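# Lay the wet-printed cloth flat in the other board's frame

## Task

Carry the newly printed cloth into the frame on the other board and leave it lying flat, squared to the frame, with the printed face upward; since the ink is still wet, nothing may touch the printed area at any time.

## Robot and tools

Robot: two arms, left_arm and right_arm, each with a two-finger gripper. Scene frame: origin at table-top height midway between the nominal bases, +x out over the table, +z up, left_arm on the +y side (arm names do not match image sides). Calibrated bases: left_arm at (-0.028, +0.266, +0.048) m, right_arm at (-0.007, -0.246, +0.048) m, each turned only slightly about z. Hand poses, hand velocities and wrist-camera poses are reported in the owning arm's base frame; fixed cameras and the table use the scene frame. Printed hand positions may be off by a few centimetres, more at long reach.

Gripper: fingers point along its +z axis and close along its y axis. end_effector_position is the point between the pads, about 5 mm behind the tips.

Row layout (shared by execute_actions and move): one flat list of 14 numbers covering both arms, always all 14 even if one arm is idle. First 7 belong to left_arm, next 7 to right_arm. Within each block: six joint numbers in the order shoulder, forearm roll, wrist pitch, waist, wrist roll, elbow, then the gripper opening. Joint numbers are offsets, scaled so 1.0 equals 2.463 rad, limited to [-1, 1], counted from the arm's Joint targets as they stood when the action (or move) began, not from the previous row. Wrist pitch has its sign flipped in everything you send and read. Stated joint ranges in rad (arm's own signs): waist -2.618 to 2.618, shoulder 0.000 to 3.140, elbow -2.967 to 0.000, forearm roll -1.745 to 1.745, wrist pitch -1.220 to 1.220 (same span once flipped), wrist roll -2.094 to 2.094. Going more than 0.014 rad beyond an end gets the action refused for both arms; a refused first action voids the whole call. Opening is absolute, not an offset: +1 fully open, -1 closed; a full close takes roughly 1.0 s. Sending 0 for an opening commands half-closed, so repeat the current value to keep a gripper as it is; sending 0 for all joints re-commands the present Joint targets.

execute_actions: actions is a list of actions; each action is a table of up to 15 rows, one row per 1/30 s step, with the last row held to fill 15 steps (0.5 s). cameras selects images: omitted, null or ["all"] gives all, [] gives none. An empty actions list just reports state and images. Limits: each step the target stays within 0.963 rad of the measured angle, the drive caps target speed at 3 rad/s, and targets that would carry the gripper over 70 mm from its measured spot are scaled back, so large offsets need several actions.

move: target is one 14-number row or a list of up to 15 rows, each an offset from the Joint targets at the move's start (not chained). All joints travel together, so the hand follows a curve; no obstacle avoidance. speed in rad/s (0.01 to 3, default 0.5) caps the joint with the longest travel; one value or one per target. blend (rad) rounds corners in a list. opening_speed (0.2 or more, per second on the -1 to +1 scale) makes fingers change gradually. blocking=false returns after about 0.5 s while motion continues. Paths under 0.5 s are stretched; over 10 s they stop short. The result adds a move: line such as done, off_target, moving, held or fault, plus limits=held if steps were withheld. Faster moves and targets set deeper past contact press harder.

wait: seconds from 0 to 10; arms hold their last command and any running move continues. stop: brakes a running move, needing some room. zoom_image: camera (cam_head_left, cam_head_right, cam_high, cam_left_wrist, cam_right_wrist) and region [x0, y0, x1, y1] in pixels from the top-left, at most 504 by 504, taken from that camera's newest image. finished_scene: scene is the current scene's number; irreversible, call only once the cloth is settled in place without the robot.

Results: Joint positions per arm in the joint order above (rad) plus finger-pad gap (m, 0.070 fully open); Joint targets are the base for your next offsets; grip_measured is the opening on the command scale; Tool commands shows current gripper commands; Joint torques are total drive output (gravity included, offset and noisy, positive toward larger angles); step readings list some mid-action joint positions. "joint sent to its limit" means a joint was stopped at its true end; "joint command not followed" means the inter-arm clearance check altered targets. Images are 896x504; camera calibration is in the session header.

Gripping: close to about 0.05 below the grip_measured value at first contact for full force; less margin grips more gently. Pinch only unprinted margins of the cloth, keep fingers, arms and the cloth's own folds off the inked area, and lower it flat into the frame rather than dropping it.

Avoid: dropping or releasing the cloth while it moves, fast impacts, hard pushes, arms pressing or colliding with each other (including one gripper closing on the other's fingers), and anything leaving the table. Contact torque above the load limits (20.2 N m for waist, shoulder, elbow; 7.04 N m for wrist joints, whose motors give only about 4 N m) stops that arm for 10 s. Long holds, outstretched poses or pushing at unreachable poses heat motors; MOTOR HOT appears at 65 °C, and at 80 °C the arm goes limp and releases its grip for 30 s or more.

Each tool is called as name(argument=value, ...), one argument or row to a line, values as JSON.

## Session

execute_actions(
  actions=[],
)

zoom_image(
  camera="cam_head_left",
  region=[370, 170, 650, 335],
)

zoom_image(
  camera="cam_head_right",
  region=[370, 170, 650, 335],
)

zoom_image(
  camera="cam_high",
  region=[390, 120, 590, 320],
)

Scene clock: 0.00 s.
left_arm: end_effector_position=(+0.2025, -0.2757, +0.2452) grip_measured=+0.99 end_effector_quat_wxyz=(+0.581, +0.367, +0.720, +0.097) | right_arm: end_effector_position=(+0.2937, -0.0768, +0.1815) grip_measured=+0.97 end_effector_quat_wxyz=(+0.376, -0.110, +0.920, -0.004)
Joint names: [shoulder, forearm roll, wrist pitch, waist, wrist roll, elbow]
Joint positions: left_arm=[1.36 1.417 -1.16 -1.565 -1.324 -0.802 0.07] | right_arm=[1.162 0.716 -0.752 -0.59 -1.237 -0.759 0.069]
Joint torques (N m): no reading
Joint targets: left_arm=[1.360 1.417 -1.160 -1.565 -1.324 -0.802] | right_arm=[1.162 0.716 -0.752 -0.590 -1.237 -0.759]
Tool commands: left_gripper/opening=+1.0 right_gripper/opening=+1.0
camera_calibration:
cam_left_wrist: T_world_to_cam=[[-0.420158, -0.703362, -0.573366, 0.0317609], [-0.56377, 0.697435, -0.442434, 0.415151], [0.711077, 0.137355, -0.689568, 0.182371], [0, 0, 0, 1]] pos_world=[0.117714, -0.292251, 0.327645]
cam_right_wrist: T_world_to_cam=[[0.208112, -0.97365, 0.0932431, -0.153906], [-0.961848, -0.221029, -0.161226, 0.295027], [0.177588, -0.0561326, -0.982503, 0.243458], [0, 0, 0, 1]] pos_world=[0.272565, -0.0709748, 0.301115]

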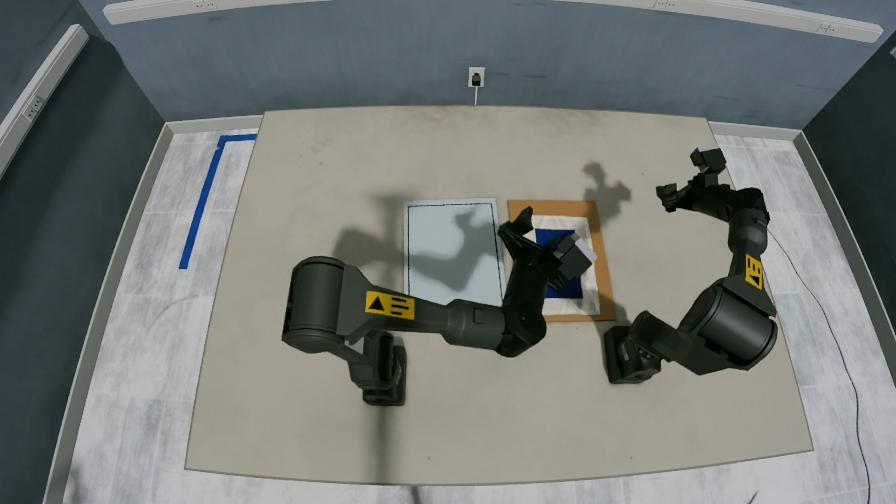

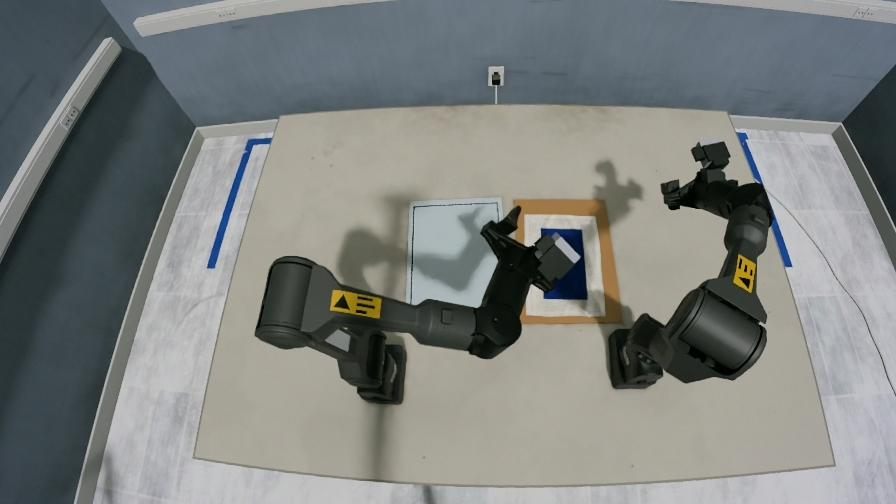

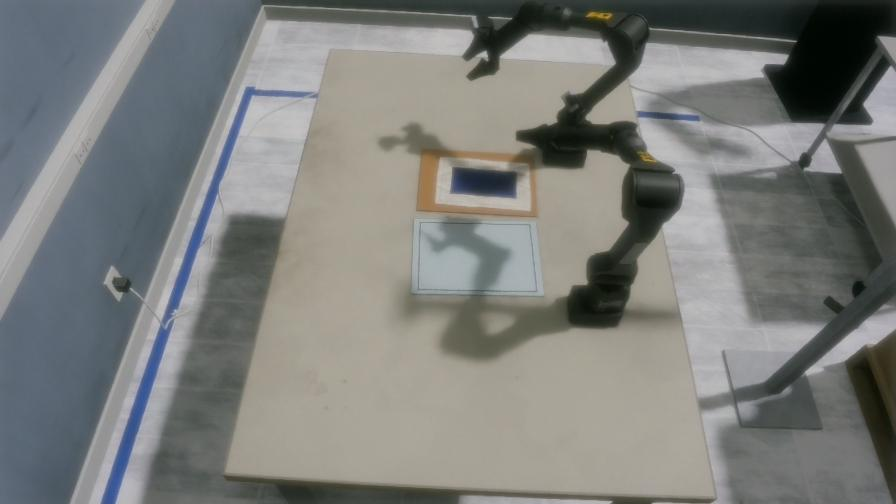

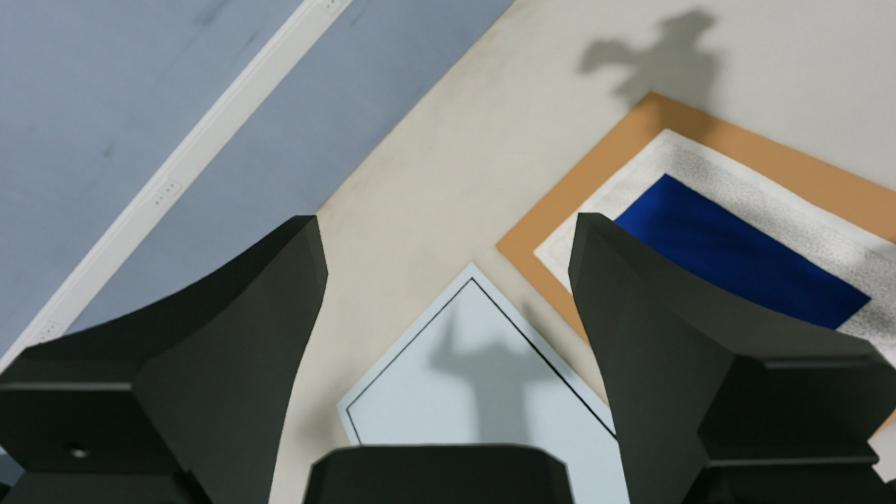

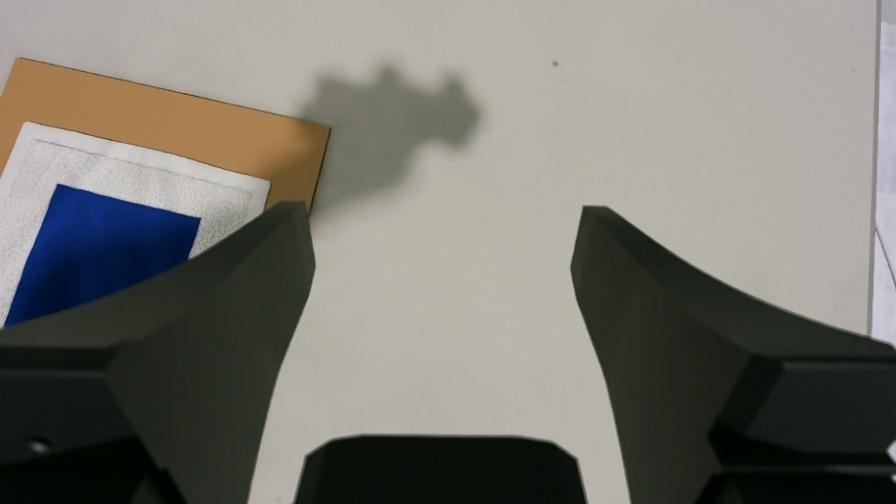

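Scaled by 1.800.

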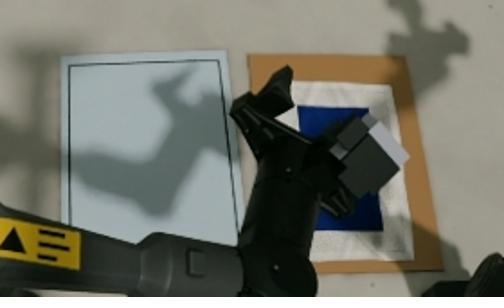

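Scaled by 1.800.

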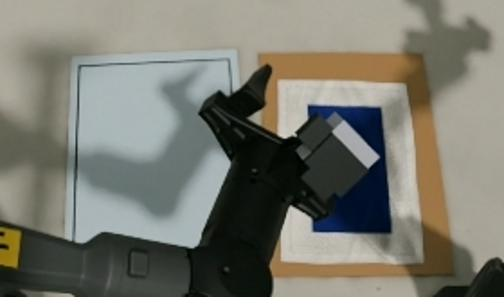

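Scaled by 2.520.

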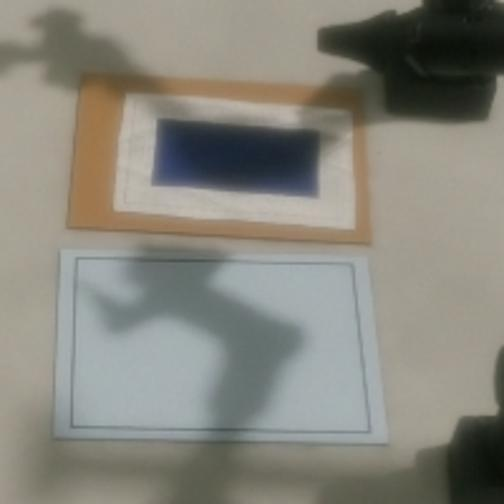

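move(
  target=[0.2219,-0.5753,0.0796,0.1760,0.3902,-0.1667,-0.15,0.3521,-0.2907,-0.1184,0.4551,0.4537,-0.2662,-0.15],
  speed=0.7,
)

Scene clock: 9.53 s.
left_arm: end_effector_position=(+0.1480, -0.3149, +0.0299) grip_measured=-0.15 end_effector_quat_wxyz=(+0.000, +0.375, +0.927, +0.000) | right_arm: end_effector_position=(+0.3338, +0.1965, +0.0299) grip_measured=-0.15 end_effector_quat_wxyz=(+0.000, -0.320, +0.947, +0.000)
Joint names: [shoulder, forearm roll, wrist pitch, waist, wrist roll, elbow]
Joint positions: left_arm=[1.908 0 -0.965 -1.131 -0.363 -1.213 0.03] | right_arm=[2.03 0 -1.044 0.532 -0.119 -1.415 0.03]
Joint torques (N m): left_arm=[-7.29 0.23 0.08 -0.28 -0.1 -2.57] | right_arm=[-6.56 -0.02 -0.14 -1.06 -0.05 -3.73]
Joint targets: left_arm=[1.907 0.000 -0.964 -1.132 -0.363 -1.213] | right_arm=[2.029 0.000 -1.044 0.531 -0.120 -1.415]
move: done
camera_calibration:
cam_left_wrist: T_world_to_cam=[[-0.703386, -0.710799, 0.00368789, -0.119739], [-0.578945, 0.575902, 0.5772, 0.249844], [-0.412397, 0.403859, -0.816594, 0.332001], [0, 0, 0, 1]] pos_world=[0.19734, -0.363078, 0.127342]
cam_right_wrist: T_world_to_cam=[[0.613077, -0.790013, -0.00393319, -0.0503241], [-0.64843, -0.506035, 0.568741, 0.299111], [-0.451304, -0.346132, -0.822507, 0.364701], [0, 0, 0, 1]] pos_world=[0.389396, 0.237839, 0.129654]

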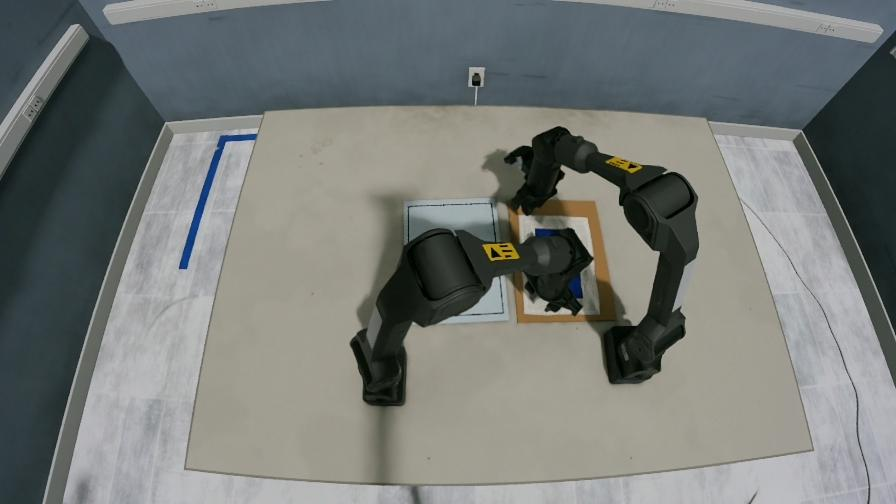

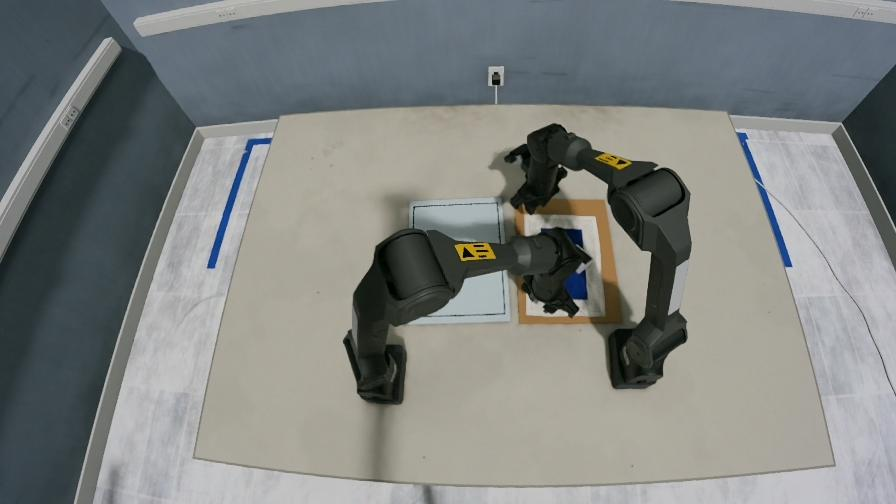

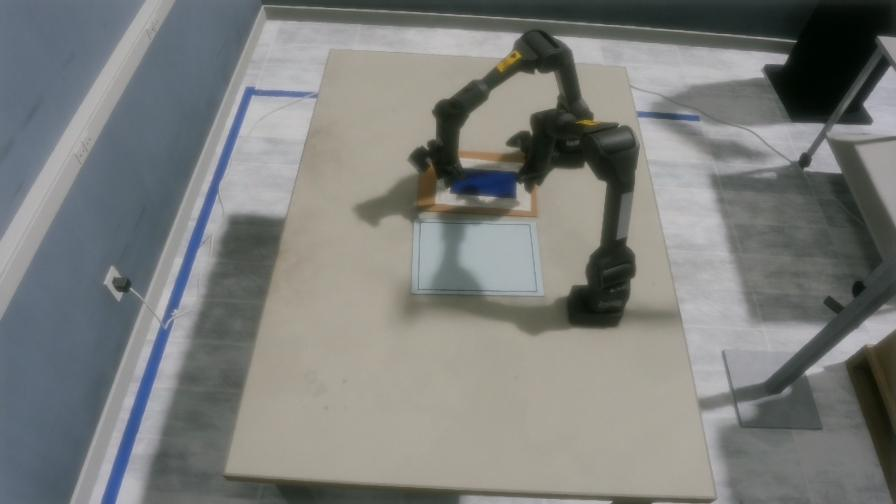

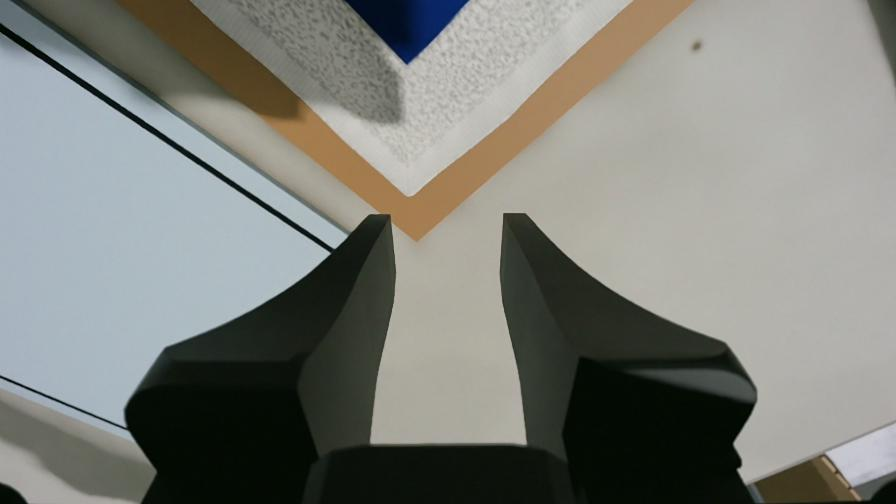

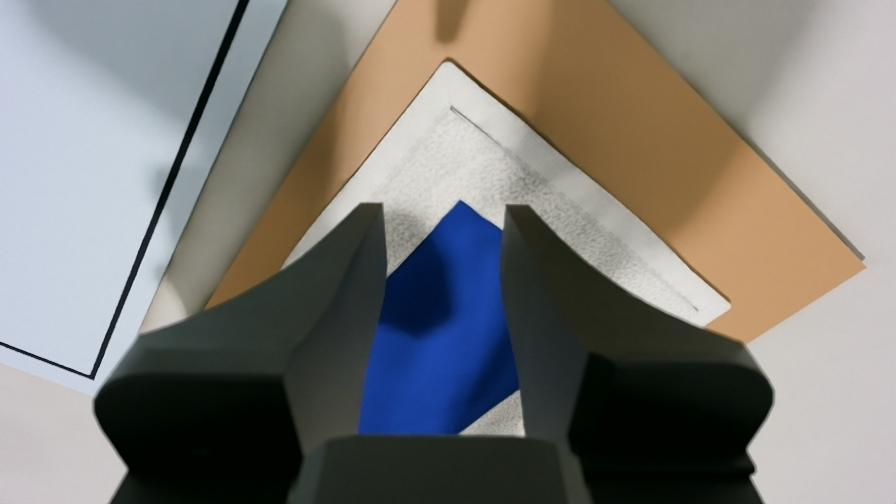

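zoom_image(
  camera="cam_head_left",
  region=[390, 185, 530, 335],
)

zoom_image(
  camera="cam_high",
  region=[400, 140, 560, 310],
)

zoom_image(
  camera="cam_head_right",
  region=[390, 185, 530, 335],
)

Scaled by 3.360.

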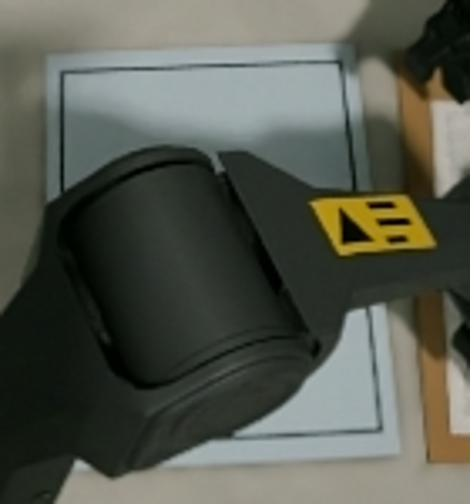

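Scaled by 2.965.

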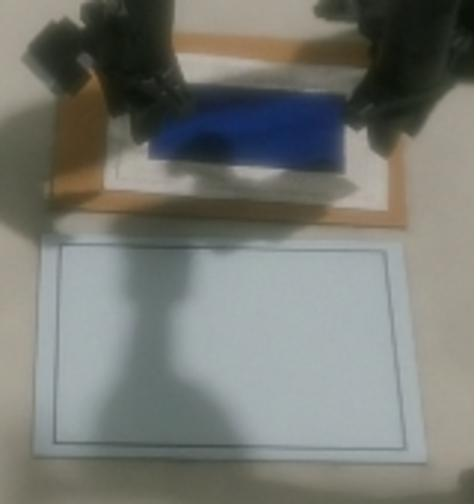

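Scaled by 3.360.

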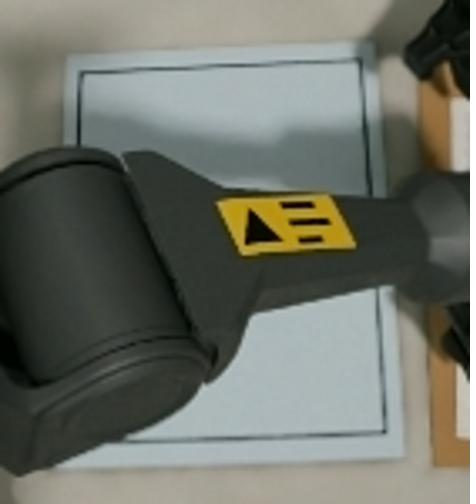

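move(
  target=[0.0424,0,0.0902,0.0174,0.0170,0.0477,-0.15,0.0561,0,0.0669,-0.0004,0,0.0108,-0.15],
  speed=0.2,
  cameras=["cam_left_wrist","cam_right_wrist"],
)

Scene clock: 27.57 s.
left_arm: end_effector_position=(+0.1577, -0.3017, -0.0303) grip_measured=-0.15 end_effector_quat_wxyz=(-0.001, +0.374, +0.927, +0.000) | right_arm: end_effector_position=(+0.3428, +0.2011, -0.0306) grip_measured=-0.15 end_effector_quat_wxyz=(+0.000, -0.319, +0.948, +0.000)
Joint names: [shoulder, forearm roll, wrist pitch, waist, wrist roll, elbow]
Joint positions: left_arm=[2.012 0 -0.742 -1.089 -0.322 -1.094 0.03] | right_arm=[2.169 0 -0.878 0.53 -0.119 -1.388 0.03]
Joint torques (N m): left_arm=[-7.15 0.19 0.05 0.58 0.03 -2.1] | right_arm=[-6.77 0.06 -0.29 -1.24 -0.03 -3.45]
Joint targets: left_arm=[2.011 0.000 -0.742 -1.089 -0.321 -1.095] | right_arm=[2.168 0.000 -0.879 0.530 -0.120 -1.388]
move: done
camera_calibration:
cam_left_wrist: T_world_to_cam=[[-0.702577, -0.711599, 0.00358185, -0.103682], [-0.579475, 0.575036, 0.577531, 0.282504], [-0.41303, 0.403685, -0.816361, 0.281525], [0, 0, 0, 1]] pos_world=[0.207137, -0.349877, 0.0670422]
cam_right_wrist: T_world_to_cam=[[0.611751, -0.791041, -0.00394968, -0.0518688], [-0.649229, -0.504921, 0.56882, 0.341805], [-0.451954, -0.345412, -0.822453, 0.320729], [0, 0, 0, 1]] pos_world=[0.398595, 0.242338, 0.0691541]
Images, in order (width x height): cam_left_wrist 896x504, cam_right_wrist 896x504.

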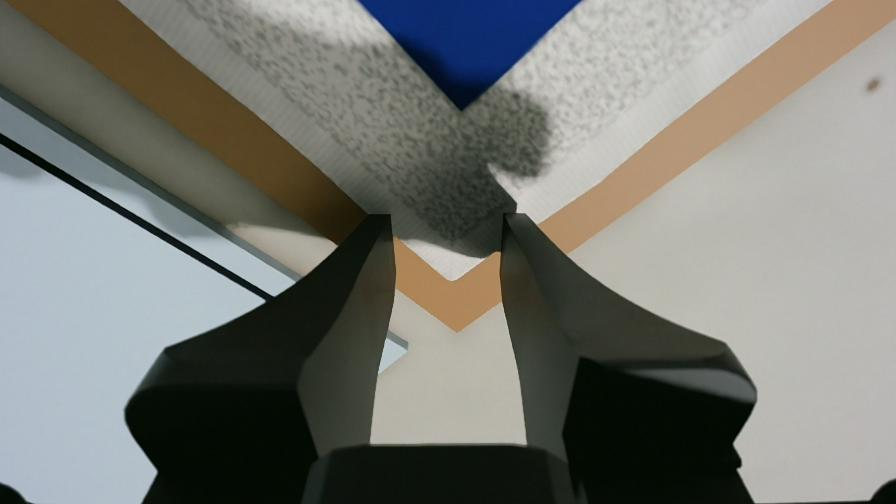

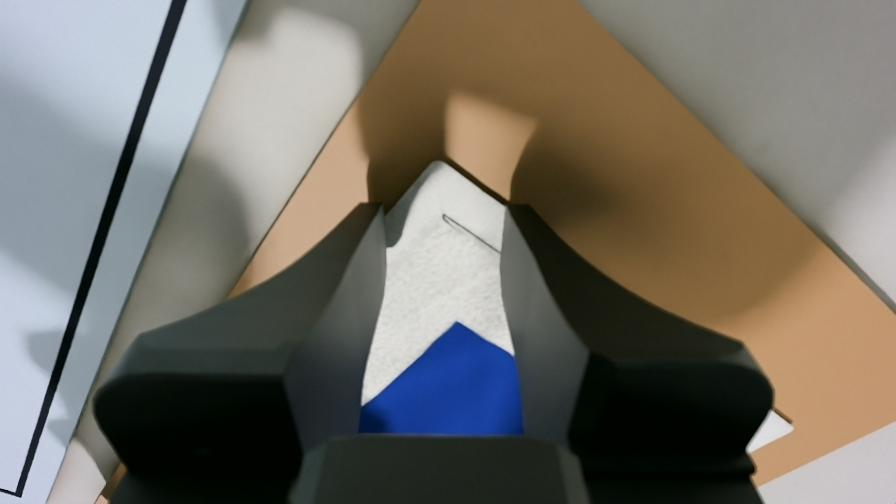

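move(
  target=[0.0029,0,0.0041,0,0,0.0011,-0.15,0.0024,0,0.0037,0,0,0.0013,-0.15],
  speed=0.06,
  cameras=[],
)

move(
  target=[0.0015,0,0.0020,0,0,0.0006,-0.15,0.0012,0,0.0018,0,0,0.0006,-0.15],
  speed=0.04,
  cameras=["cam_left_wrist","cam_right_wrist"],
)

Scene clock: 30.50 s.
left_arm: end_effector_position=(+0.1581, -0.3025, -0.0325) grip_measured=-0.15 end_effector_quat_wxyz=(+0.000, +0.374, +0.927, -0.001) | right_arm: end_effector_position=(+0.3431, +0.2012, -0.0328) grip_measured=-0.15 end_effector_quat_wxyz=(+0.000, -0.319, +0.948, +0.000)
Joint names: [shoulder, forearm roll, wrist pitch, waist, wrist roll, elbow]
Joint positions: left_arm=[2.018 0 -0.732 -1.089 -0.322 -1.093 0.03] | right_arm=[2.173 0 -0.87 0.53 -0.119 -1.386 0.03]
Joint torques (N m): left_arm=[-6.17 0.16 0.2 -0.86 -0.12 -1.74] | right_arm=[-5.47 0.03 0.03 -1.12 -0.03 -2.97]
Joint targets: left_arm=[2.018 0.000 -0.732 -1.089 -0.321 -1.093] | right_arm=[2.173 0.000 -0.870 0.530 -0.120 -1.385]
move: done
No camera images: "cameras" was empty.

Scene clock: 31.20 s.
left_arm: end_effector_position=(+0.1582, -0.3025, -0.0336) grip_measured=-0.15 end_effector_quat_wxyz=(+0.001, +0.374, +0.927, -0.001) | right_arm: end_effector_position=(+0.3430, +0.2012, -0.0339) grip_measured=-0.15 end_effector_quat_wxyz=(+0.000, -0.319, +0.948, +0.000)
Joint names: [shoulder, forearm roll, wrist pitch, waist, wrist roll, elbow]
Joint positions: left_arm=[2.021 0 -0.728 -1.089 -0.322 -1.092 0.03] | right_arm=[2.175 0 -0.866 0.53 -0.119 -1.384 0.03]
Joint torques (N m): left_arm=[-4.59 0.16 0.45 -0.86 -0.12 -0.95] | right_arm=[-4.02 0.04 0.5 -1.27 0.01 -2.37]
Joint targets: left_arm=[2.022 0.000 -0.727 -1.089 -0.321 -1.091] | right_arm=[2.176 0.000 -0.865 0.530 -0.120 -1.383]
move: done
camera_calibration:
cam_left_wrist: T_world_to_cam=[[-0.702556, -0.711615, 0.00452238, -0.10396], [-0.580346, 0.576613, 0.575079, 0.285711], [-0.411842, 0.4014, -0.818085, 0.278423], [0, 0, 0, 1]] pos_world=[0.20744, -0.350483, 0.0639373]
cam_right_wrist: T_world_to_cam=[[0.611699, -0.791082, -0.0037522, -0.0518634], [-0.650019, -0.505315, 0.567567, 0.344061], [-0.450888, -0.344741, -0.823319, 0.31765], [0, 0, 0, 1]] pos_world=[0.398595, 0.242338, 0.0660545]
Images, in order (width x height): cam_left_wrist 896x504, cam_right_wrist 896x504.

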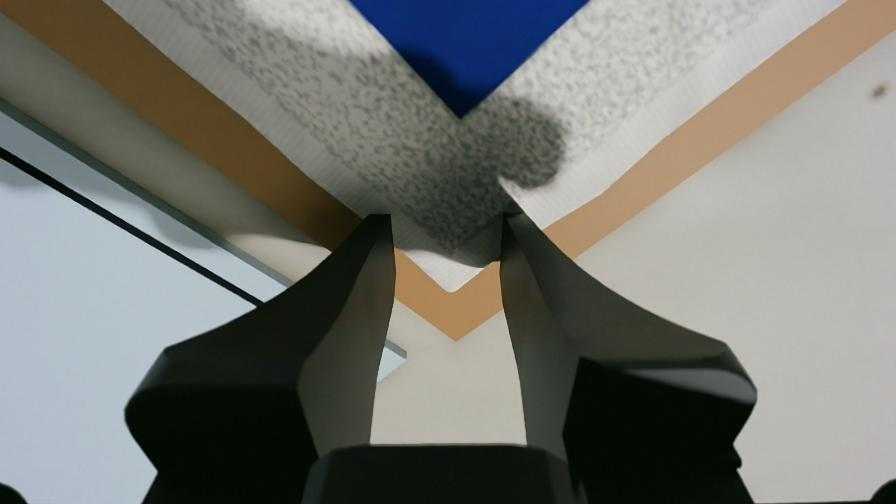

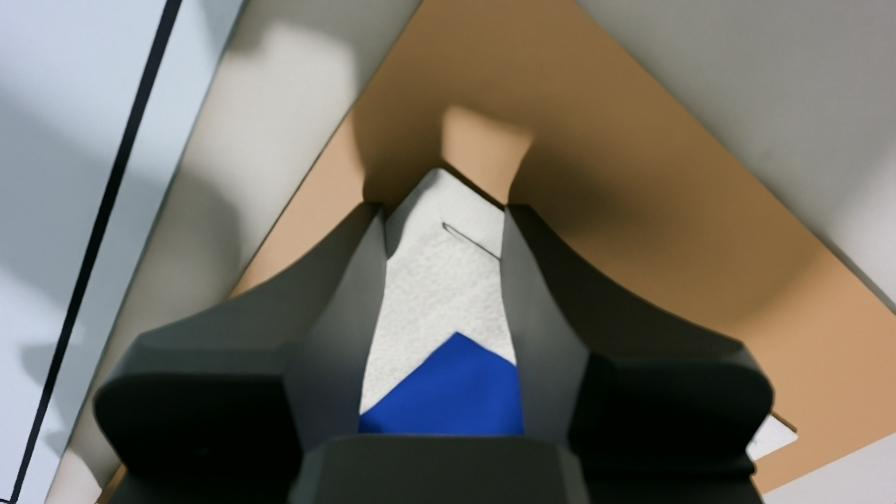

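move(
  target=[0.0010,0,0.0014,0,0,0.0004,-0.15,0.0009,0,0.0014,0,0,0.0005,-0.15],
  speed=0.04,
  cameras=[],
)

move(
  target=[0,0,0,0,0,0,-1,0,0,0,0,0,0,-1],
  speed=0.05,
  opening_speed=0.4,
  cameras=["cam_left_wrist","cam_right_wrist"],
)

Scene clock: 33.40 s.
left_arm: end_effector_position=(+0.1583, -0.3027, -0.0344) grip_measured=-0.15 end_effector_quat_wxyz=(+0.001, +0.374, +0.927, -0.001) | right_arm: end_effector_position=(+0.3432, +0.2013, -0.0348) grip_measured=-0.15 end_effector_quat_wxyz=(+0.001, -0.319, +0.948, +0.000)
Joint names: [shoulder, forearm roll, wrist pitch, waist, wrist roll, elbow]
Joint positions: left_arm=[2.023 0 -0.724 -1.089 -0.322 -1.091 0.03] | right_arm=[2.177 0 -0.863 0.53 -0.119 -1.383 0.03]
Joint torques (N m): left_arm=[-0.86 0.14 0.85 -0.81 -0.11 0.32] | right_arm=[-0.58 0.02 1.29 -1 0.03 -0.89]
Joint targets: left_arm=[2.024 0.000 -0.724 -1.089 -0.321 -1.090] | right_arm=[2.179 0.000 -0.862 0.530 -0.120 -1.382]
move: done
No camera images: "cameras" was empty.

Scene clock: 35.73 s.
left_arm: end_effector_position=(+0.1580, -0.3029, -0.0346) grip_measured=-0.89 end_effector_quat_wxyz=(+0.001, +0.375, +0.927, -0.001) | right_arm: end_effector_position=(+0.3432, +0.2013, -0.0351) grip_measured=-0.91 end_effector_quat_wxyz=(+0.001, -0.319, +0.948, +0.000)
Joint names: [shoulder, forearm roll, wrist pitch, waist, wrist roll, elbow]
Joint positions: left_arm=[2.023 0 -0.723 -1.09 -0.322 -1.091 0.004] | right_arm=[2.178 0 -0.862 0.53 -0.119 -1.383 0.003]
Joint torques (N m): left_arm=[2.63 0.69 0.19 0.96 -0.08 2.27] | right_arm=[2.22 -0.03 -0.46 0.12 0.02 2.91]
Joint targets: left_arm=[2.024 0.000 -0.724 -1.089 -0.321 -1.090] | right_arm=[2.179 0.000 -0.862 0.530 -0.120 -1.382]
move: done
camera_calibration:
cam_left_wrist: T_world_to_cam=[[-0.703209, -0.710966, 0.0048195, -0.103964], [-0.580075, 0.577639, 0.574322, 0.286698], [-0.411108, 0.401073, -0.818615, 0.277409], [0, 0, 0, 1]] pos_world=[0.207243, -0.350785, 0.0629358]
cam_right_wrist: T_world_to_cam=[[0.611737, -0.791053, -0.00357145, -0.0519451], [-0.650536, -0.505631, 0.566692, 0.345263], [-0.450089, -0.344343, -0.823922, 0.316411], [0, 0, 0, 1]] pos_world=[0.398796, 0.242438, 0.0648548]
Images, in order (width x height): cam_left_wrist 896x504, cam_right_wrist 896x504.

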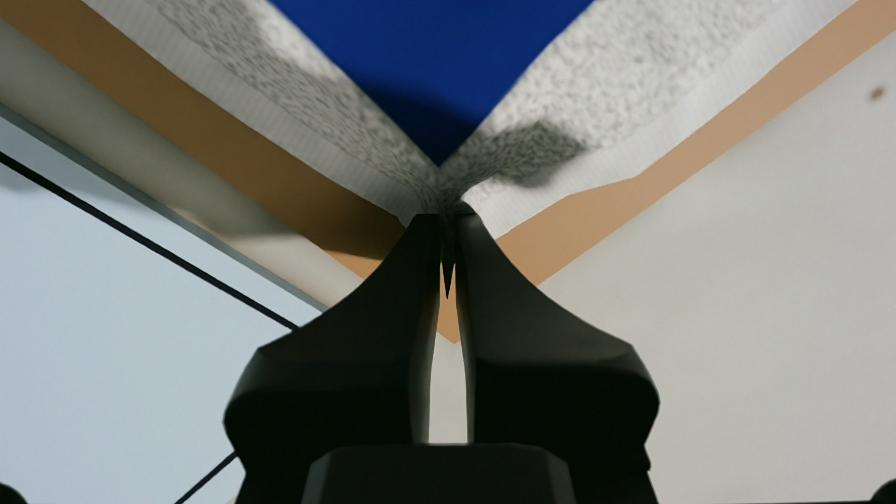

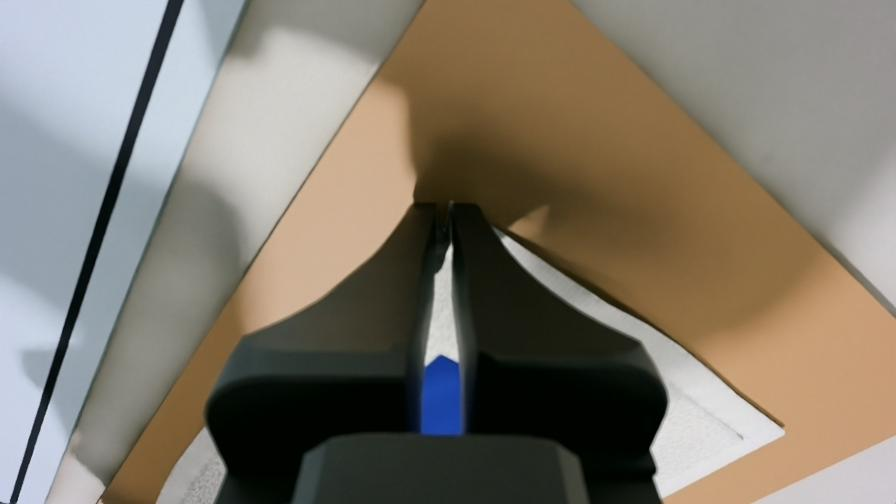

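move(
  target=[-0.0231,0,-0.0356,0,0,-0.0124,-1,-0.0202,0,-0.0319,0,0,-0.0121,-1],
  speed=0.08,
  cameras=["cam_left_wrist","cam_right_wrist","cam_high"],
)

zoom_image(
  camera="cam_left_wrist",
  region=[300, 80, 600, 300],
)

Scene clock: 46.53 s.
left_arm: end_effector_position=(+0.1583, -0.3025, -0.0100) grip_measured=-0.90 end_effector_quat_wxyz=(+0.000, +0.374, +0.927, +0.000) | right_arm: end_effector_position=(+0.3432, +0.2013, -0.0096) grip_measured=-0.93 end_effector_quat_wxyz=(+0.000, -0.319, +0.948, +0.000)
Joint names: [shoulder, forearm roll, wrist pitch, waist, wrist roll, elbow]
Joint positions: left_arm=[1.968 0 -0.812 -1.089 -0.322 -1.121 0.003] | right_arm=[2.129 0 -0.941 0.53 -0.119 -1.412 0.002]
Joint torques (N m): left_arm=[-7.17 -0.09 0.2 -0.99 0.04 -2.53] | right_arm=[-6.41 -0.09 0.09 -0.11 0.07 -3.94]
Joint targets: left_arm=[1.968 0.000 -0.811 -1.089 -0.321 -1.121] | right_arm=[2.129 0.000 -0.940 0.530 -0.120 -1.412]
move: done
camera_calibration:
cam_left_wrist: T_world_to_cam=[[-0.702521, -0.711653, 0.00370227, -0.103945], [-0.579757, 0.575319, 0.576966, 0.271739], [-0.41273, 0.403184, -0.81676, 0.298546], [0, 0, 0, 1]] pos_world=[0.207738, -0.350679, 0.0874412]
cam_right_wrist: T_world_to_cam=[[0.61171, -0.791073, -0.00377308, -0.0518818], [-0.649742, -0.505133, 0.568046, 0.330374], [-0.451272, -0.345028, -0.822988, 0.337936], [0, 0, 0, 1]] pos_world=[0.398895, 0.242438, 0.0902544]
Images, in order (width x height): cam_high 896x504, cam_left_wrist 896x504, cam_right_wrist 896x504.

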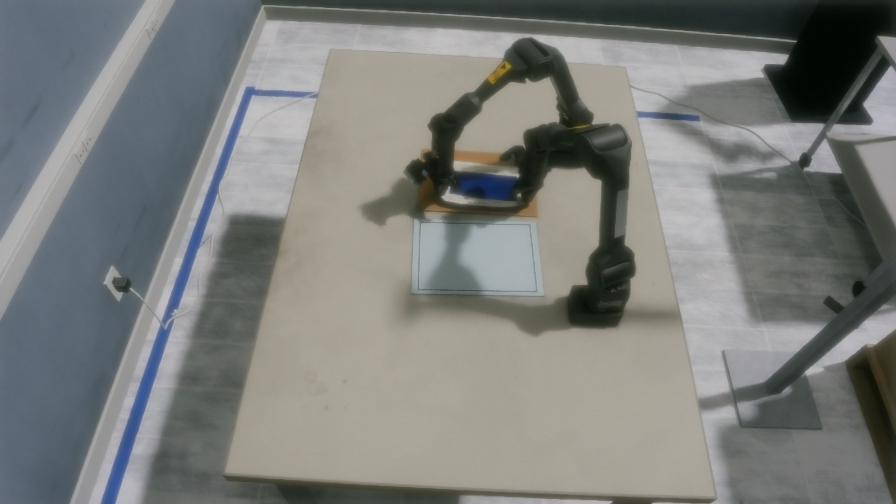

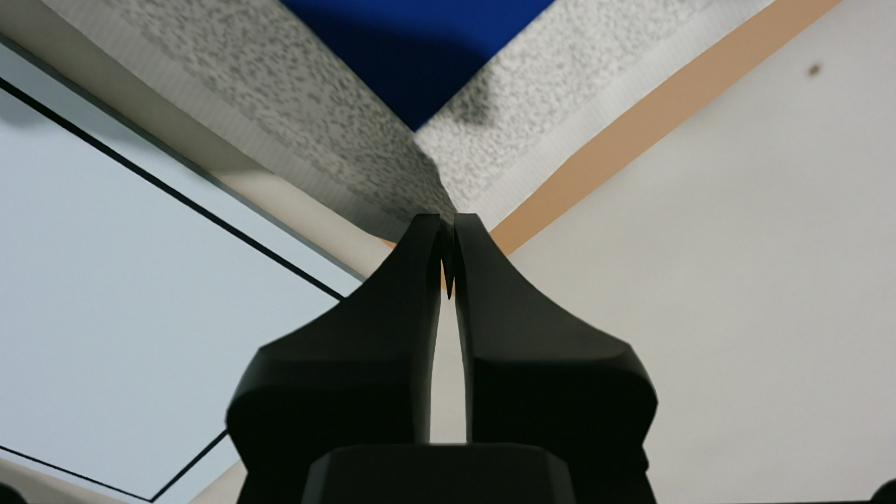

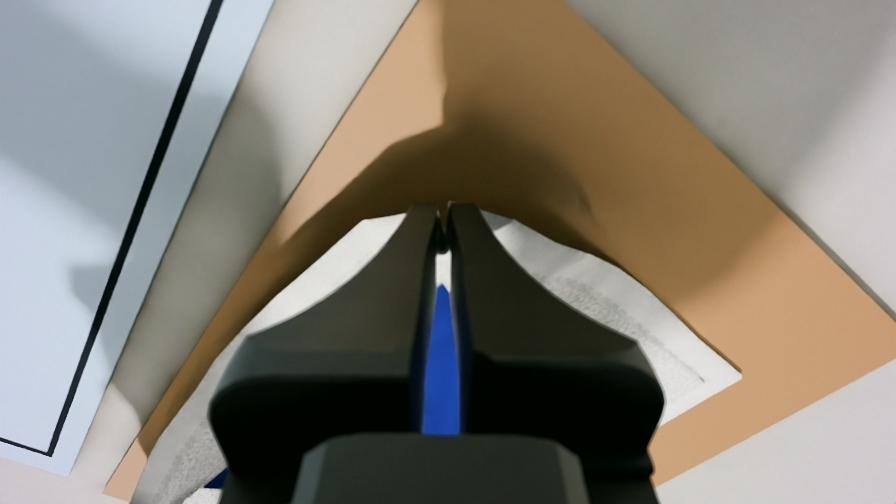

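Scaled by 1.680.

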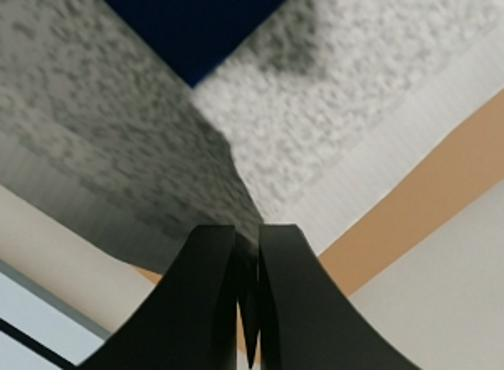

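move(
  target=[
    [-0.0624,0,0.0408,0.0444,0.0368,0.1032,-1,0.0328,0,0.0008,0.0561,0.0473,-0.0599,-1],
    [-0.1171,0,0.0684,0.1070,0.0907,0.1855,-1,0.0713,0,0.0048,0.1002,0.0831,-0.1298,-1],
    [-0.1603,0,0.0825,0.1864,0.1622,0.2428,-1,0.1136,0,0.0062,0.1326,0.1082,-0.2061,-1],
  ],
  speed=0.13,
  blend=[0.02,0.02,0],
)

zoom_image(
  camera="cam_head_left",
  region=[390, 180, 530, 335],
)

Scene clock: 54.70 s.
left_arm: end_effector_position=(+0.1617, -0.1177, -0.0098) grip_measured=-0.90 end_effector_quat_wxyz=(+0.000, +0.347, +0.938, +0.000) | right_arm: end_effector_position=(+0.3461, +0.3997, -0.0098) grip_measured=-0.93 end_effector_quat_wxyz=(+0.107, -0.345, +0.931, +0.059)
Joint names: [shoulder, forearm roll, wrist pitch, waist, wrist roll, elbow]
Joint positions: left_arm=[1.572 0 -0.608 -0.629 0.079 -0.522 0.003] | right_arm=[2.409 0 -0.926 0.857 0.147 -1.921 0.002]
Joint torques (N m): left_arm=[-4.31 0.1 0.2 -0.13 -0.13 -1.62] | right_arm=[-7.49 -0.12 0.34 -0.8 -0.01 -4.32]
Joint targets: left_arm=[1.573 0.000 -0.608 -0.630 0.078 -0.523] | right_arm=[2.409 0.000 -0.925 0.857 0.147 -1.920]
move: done
camera_calibration:
cam_left_wrist: T_world_to_cam=[[-0.659472, -0.751719, 0.00389814, 0.0182995], [-0.612644, 0.540454, 0.576695, 0.168463], [-0.435619, 0.377926, -0.81695, 0.226285], [0, 0, 0, 1]] pos_world=[0.21385, -0.162809, 0.0876406]
cam_right_wrist: T_world_to_cam=[[0.662015, -0.748583, -0.0368856, 0.0686037], [-0.691779, -0.629236, 0.354266, 0.494649], [-0.288407, -0.209013, -0.934417, 0.295769], [0, 0, 0, 1]] pos_world=[0.382073, 0.424426, 0.103665]

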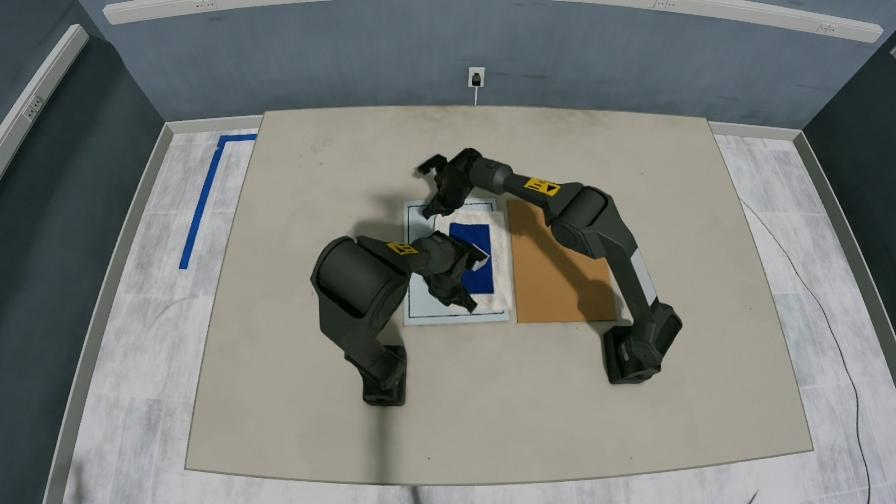

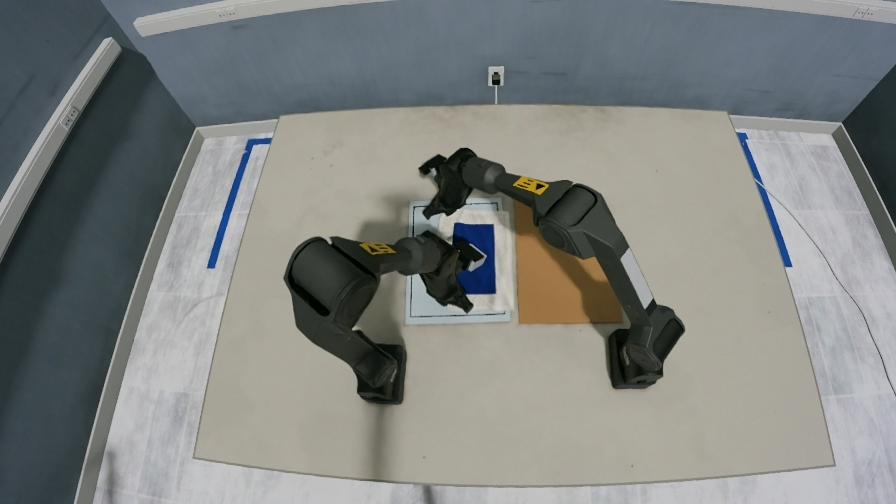

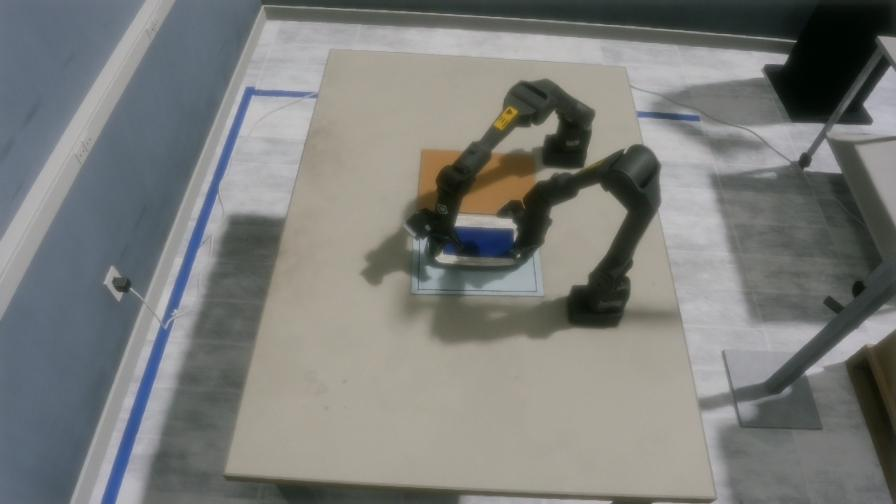

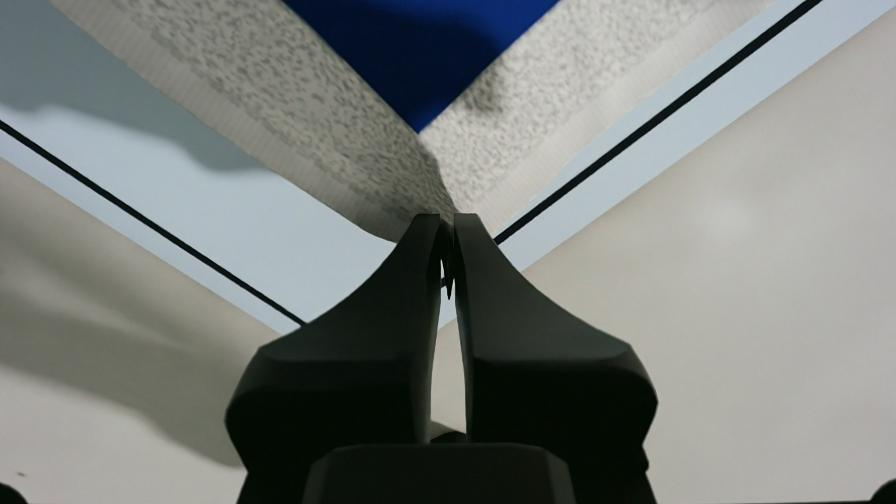

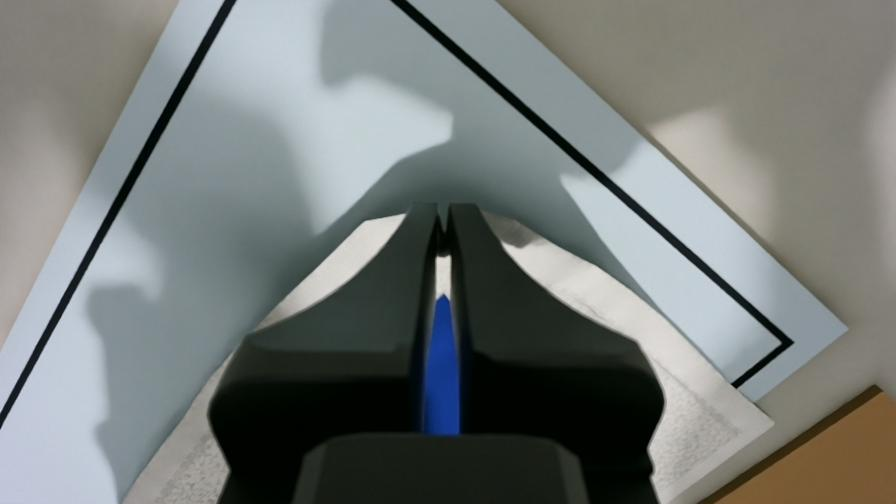

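Scaled by 3.252.

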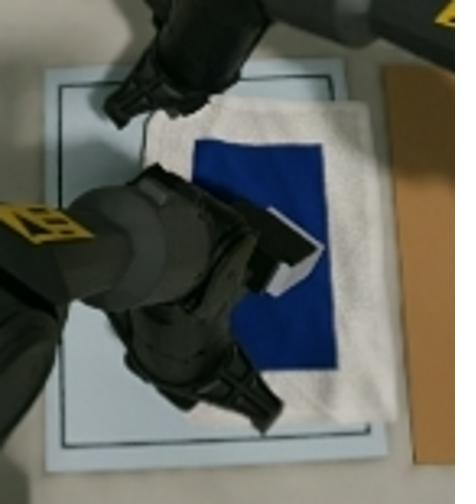

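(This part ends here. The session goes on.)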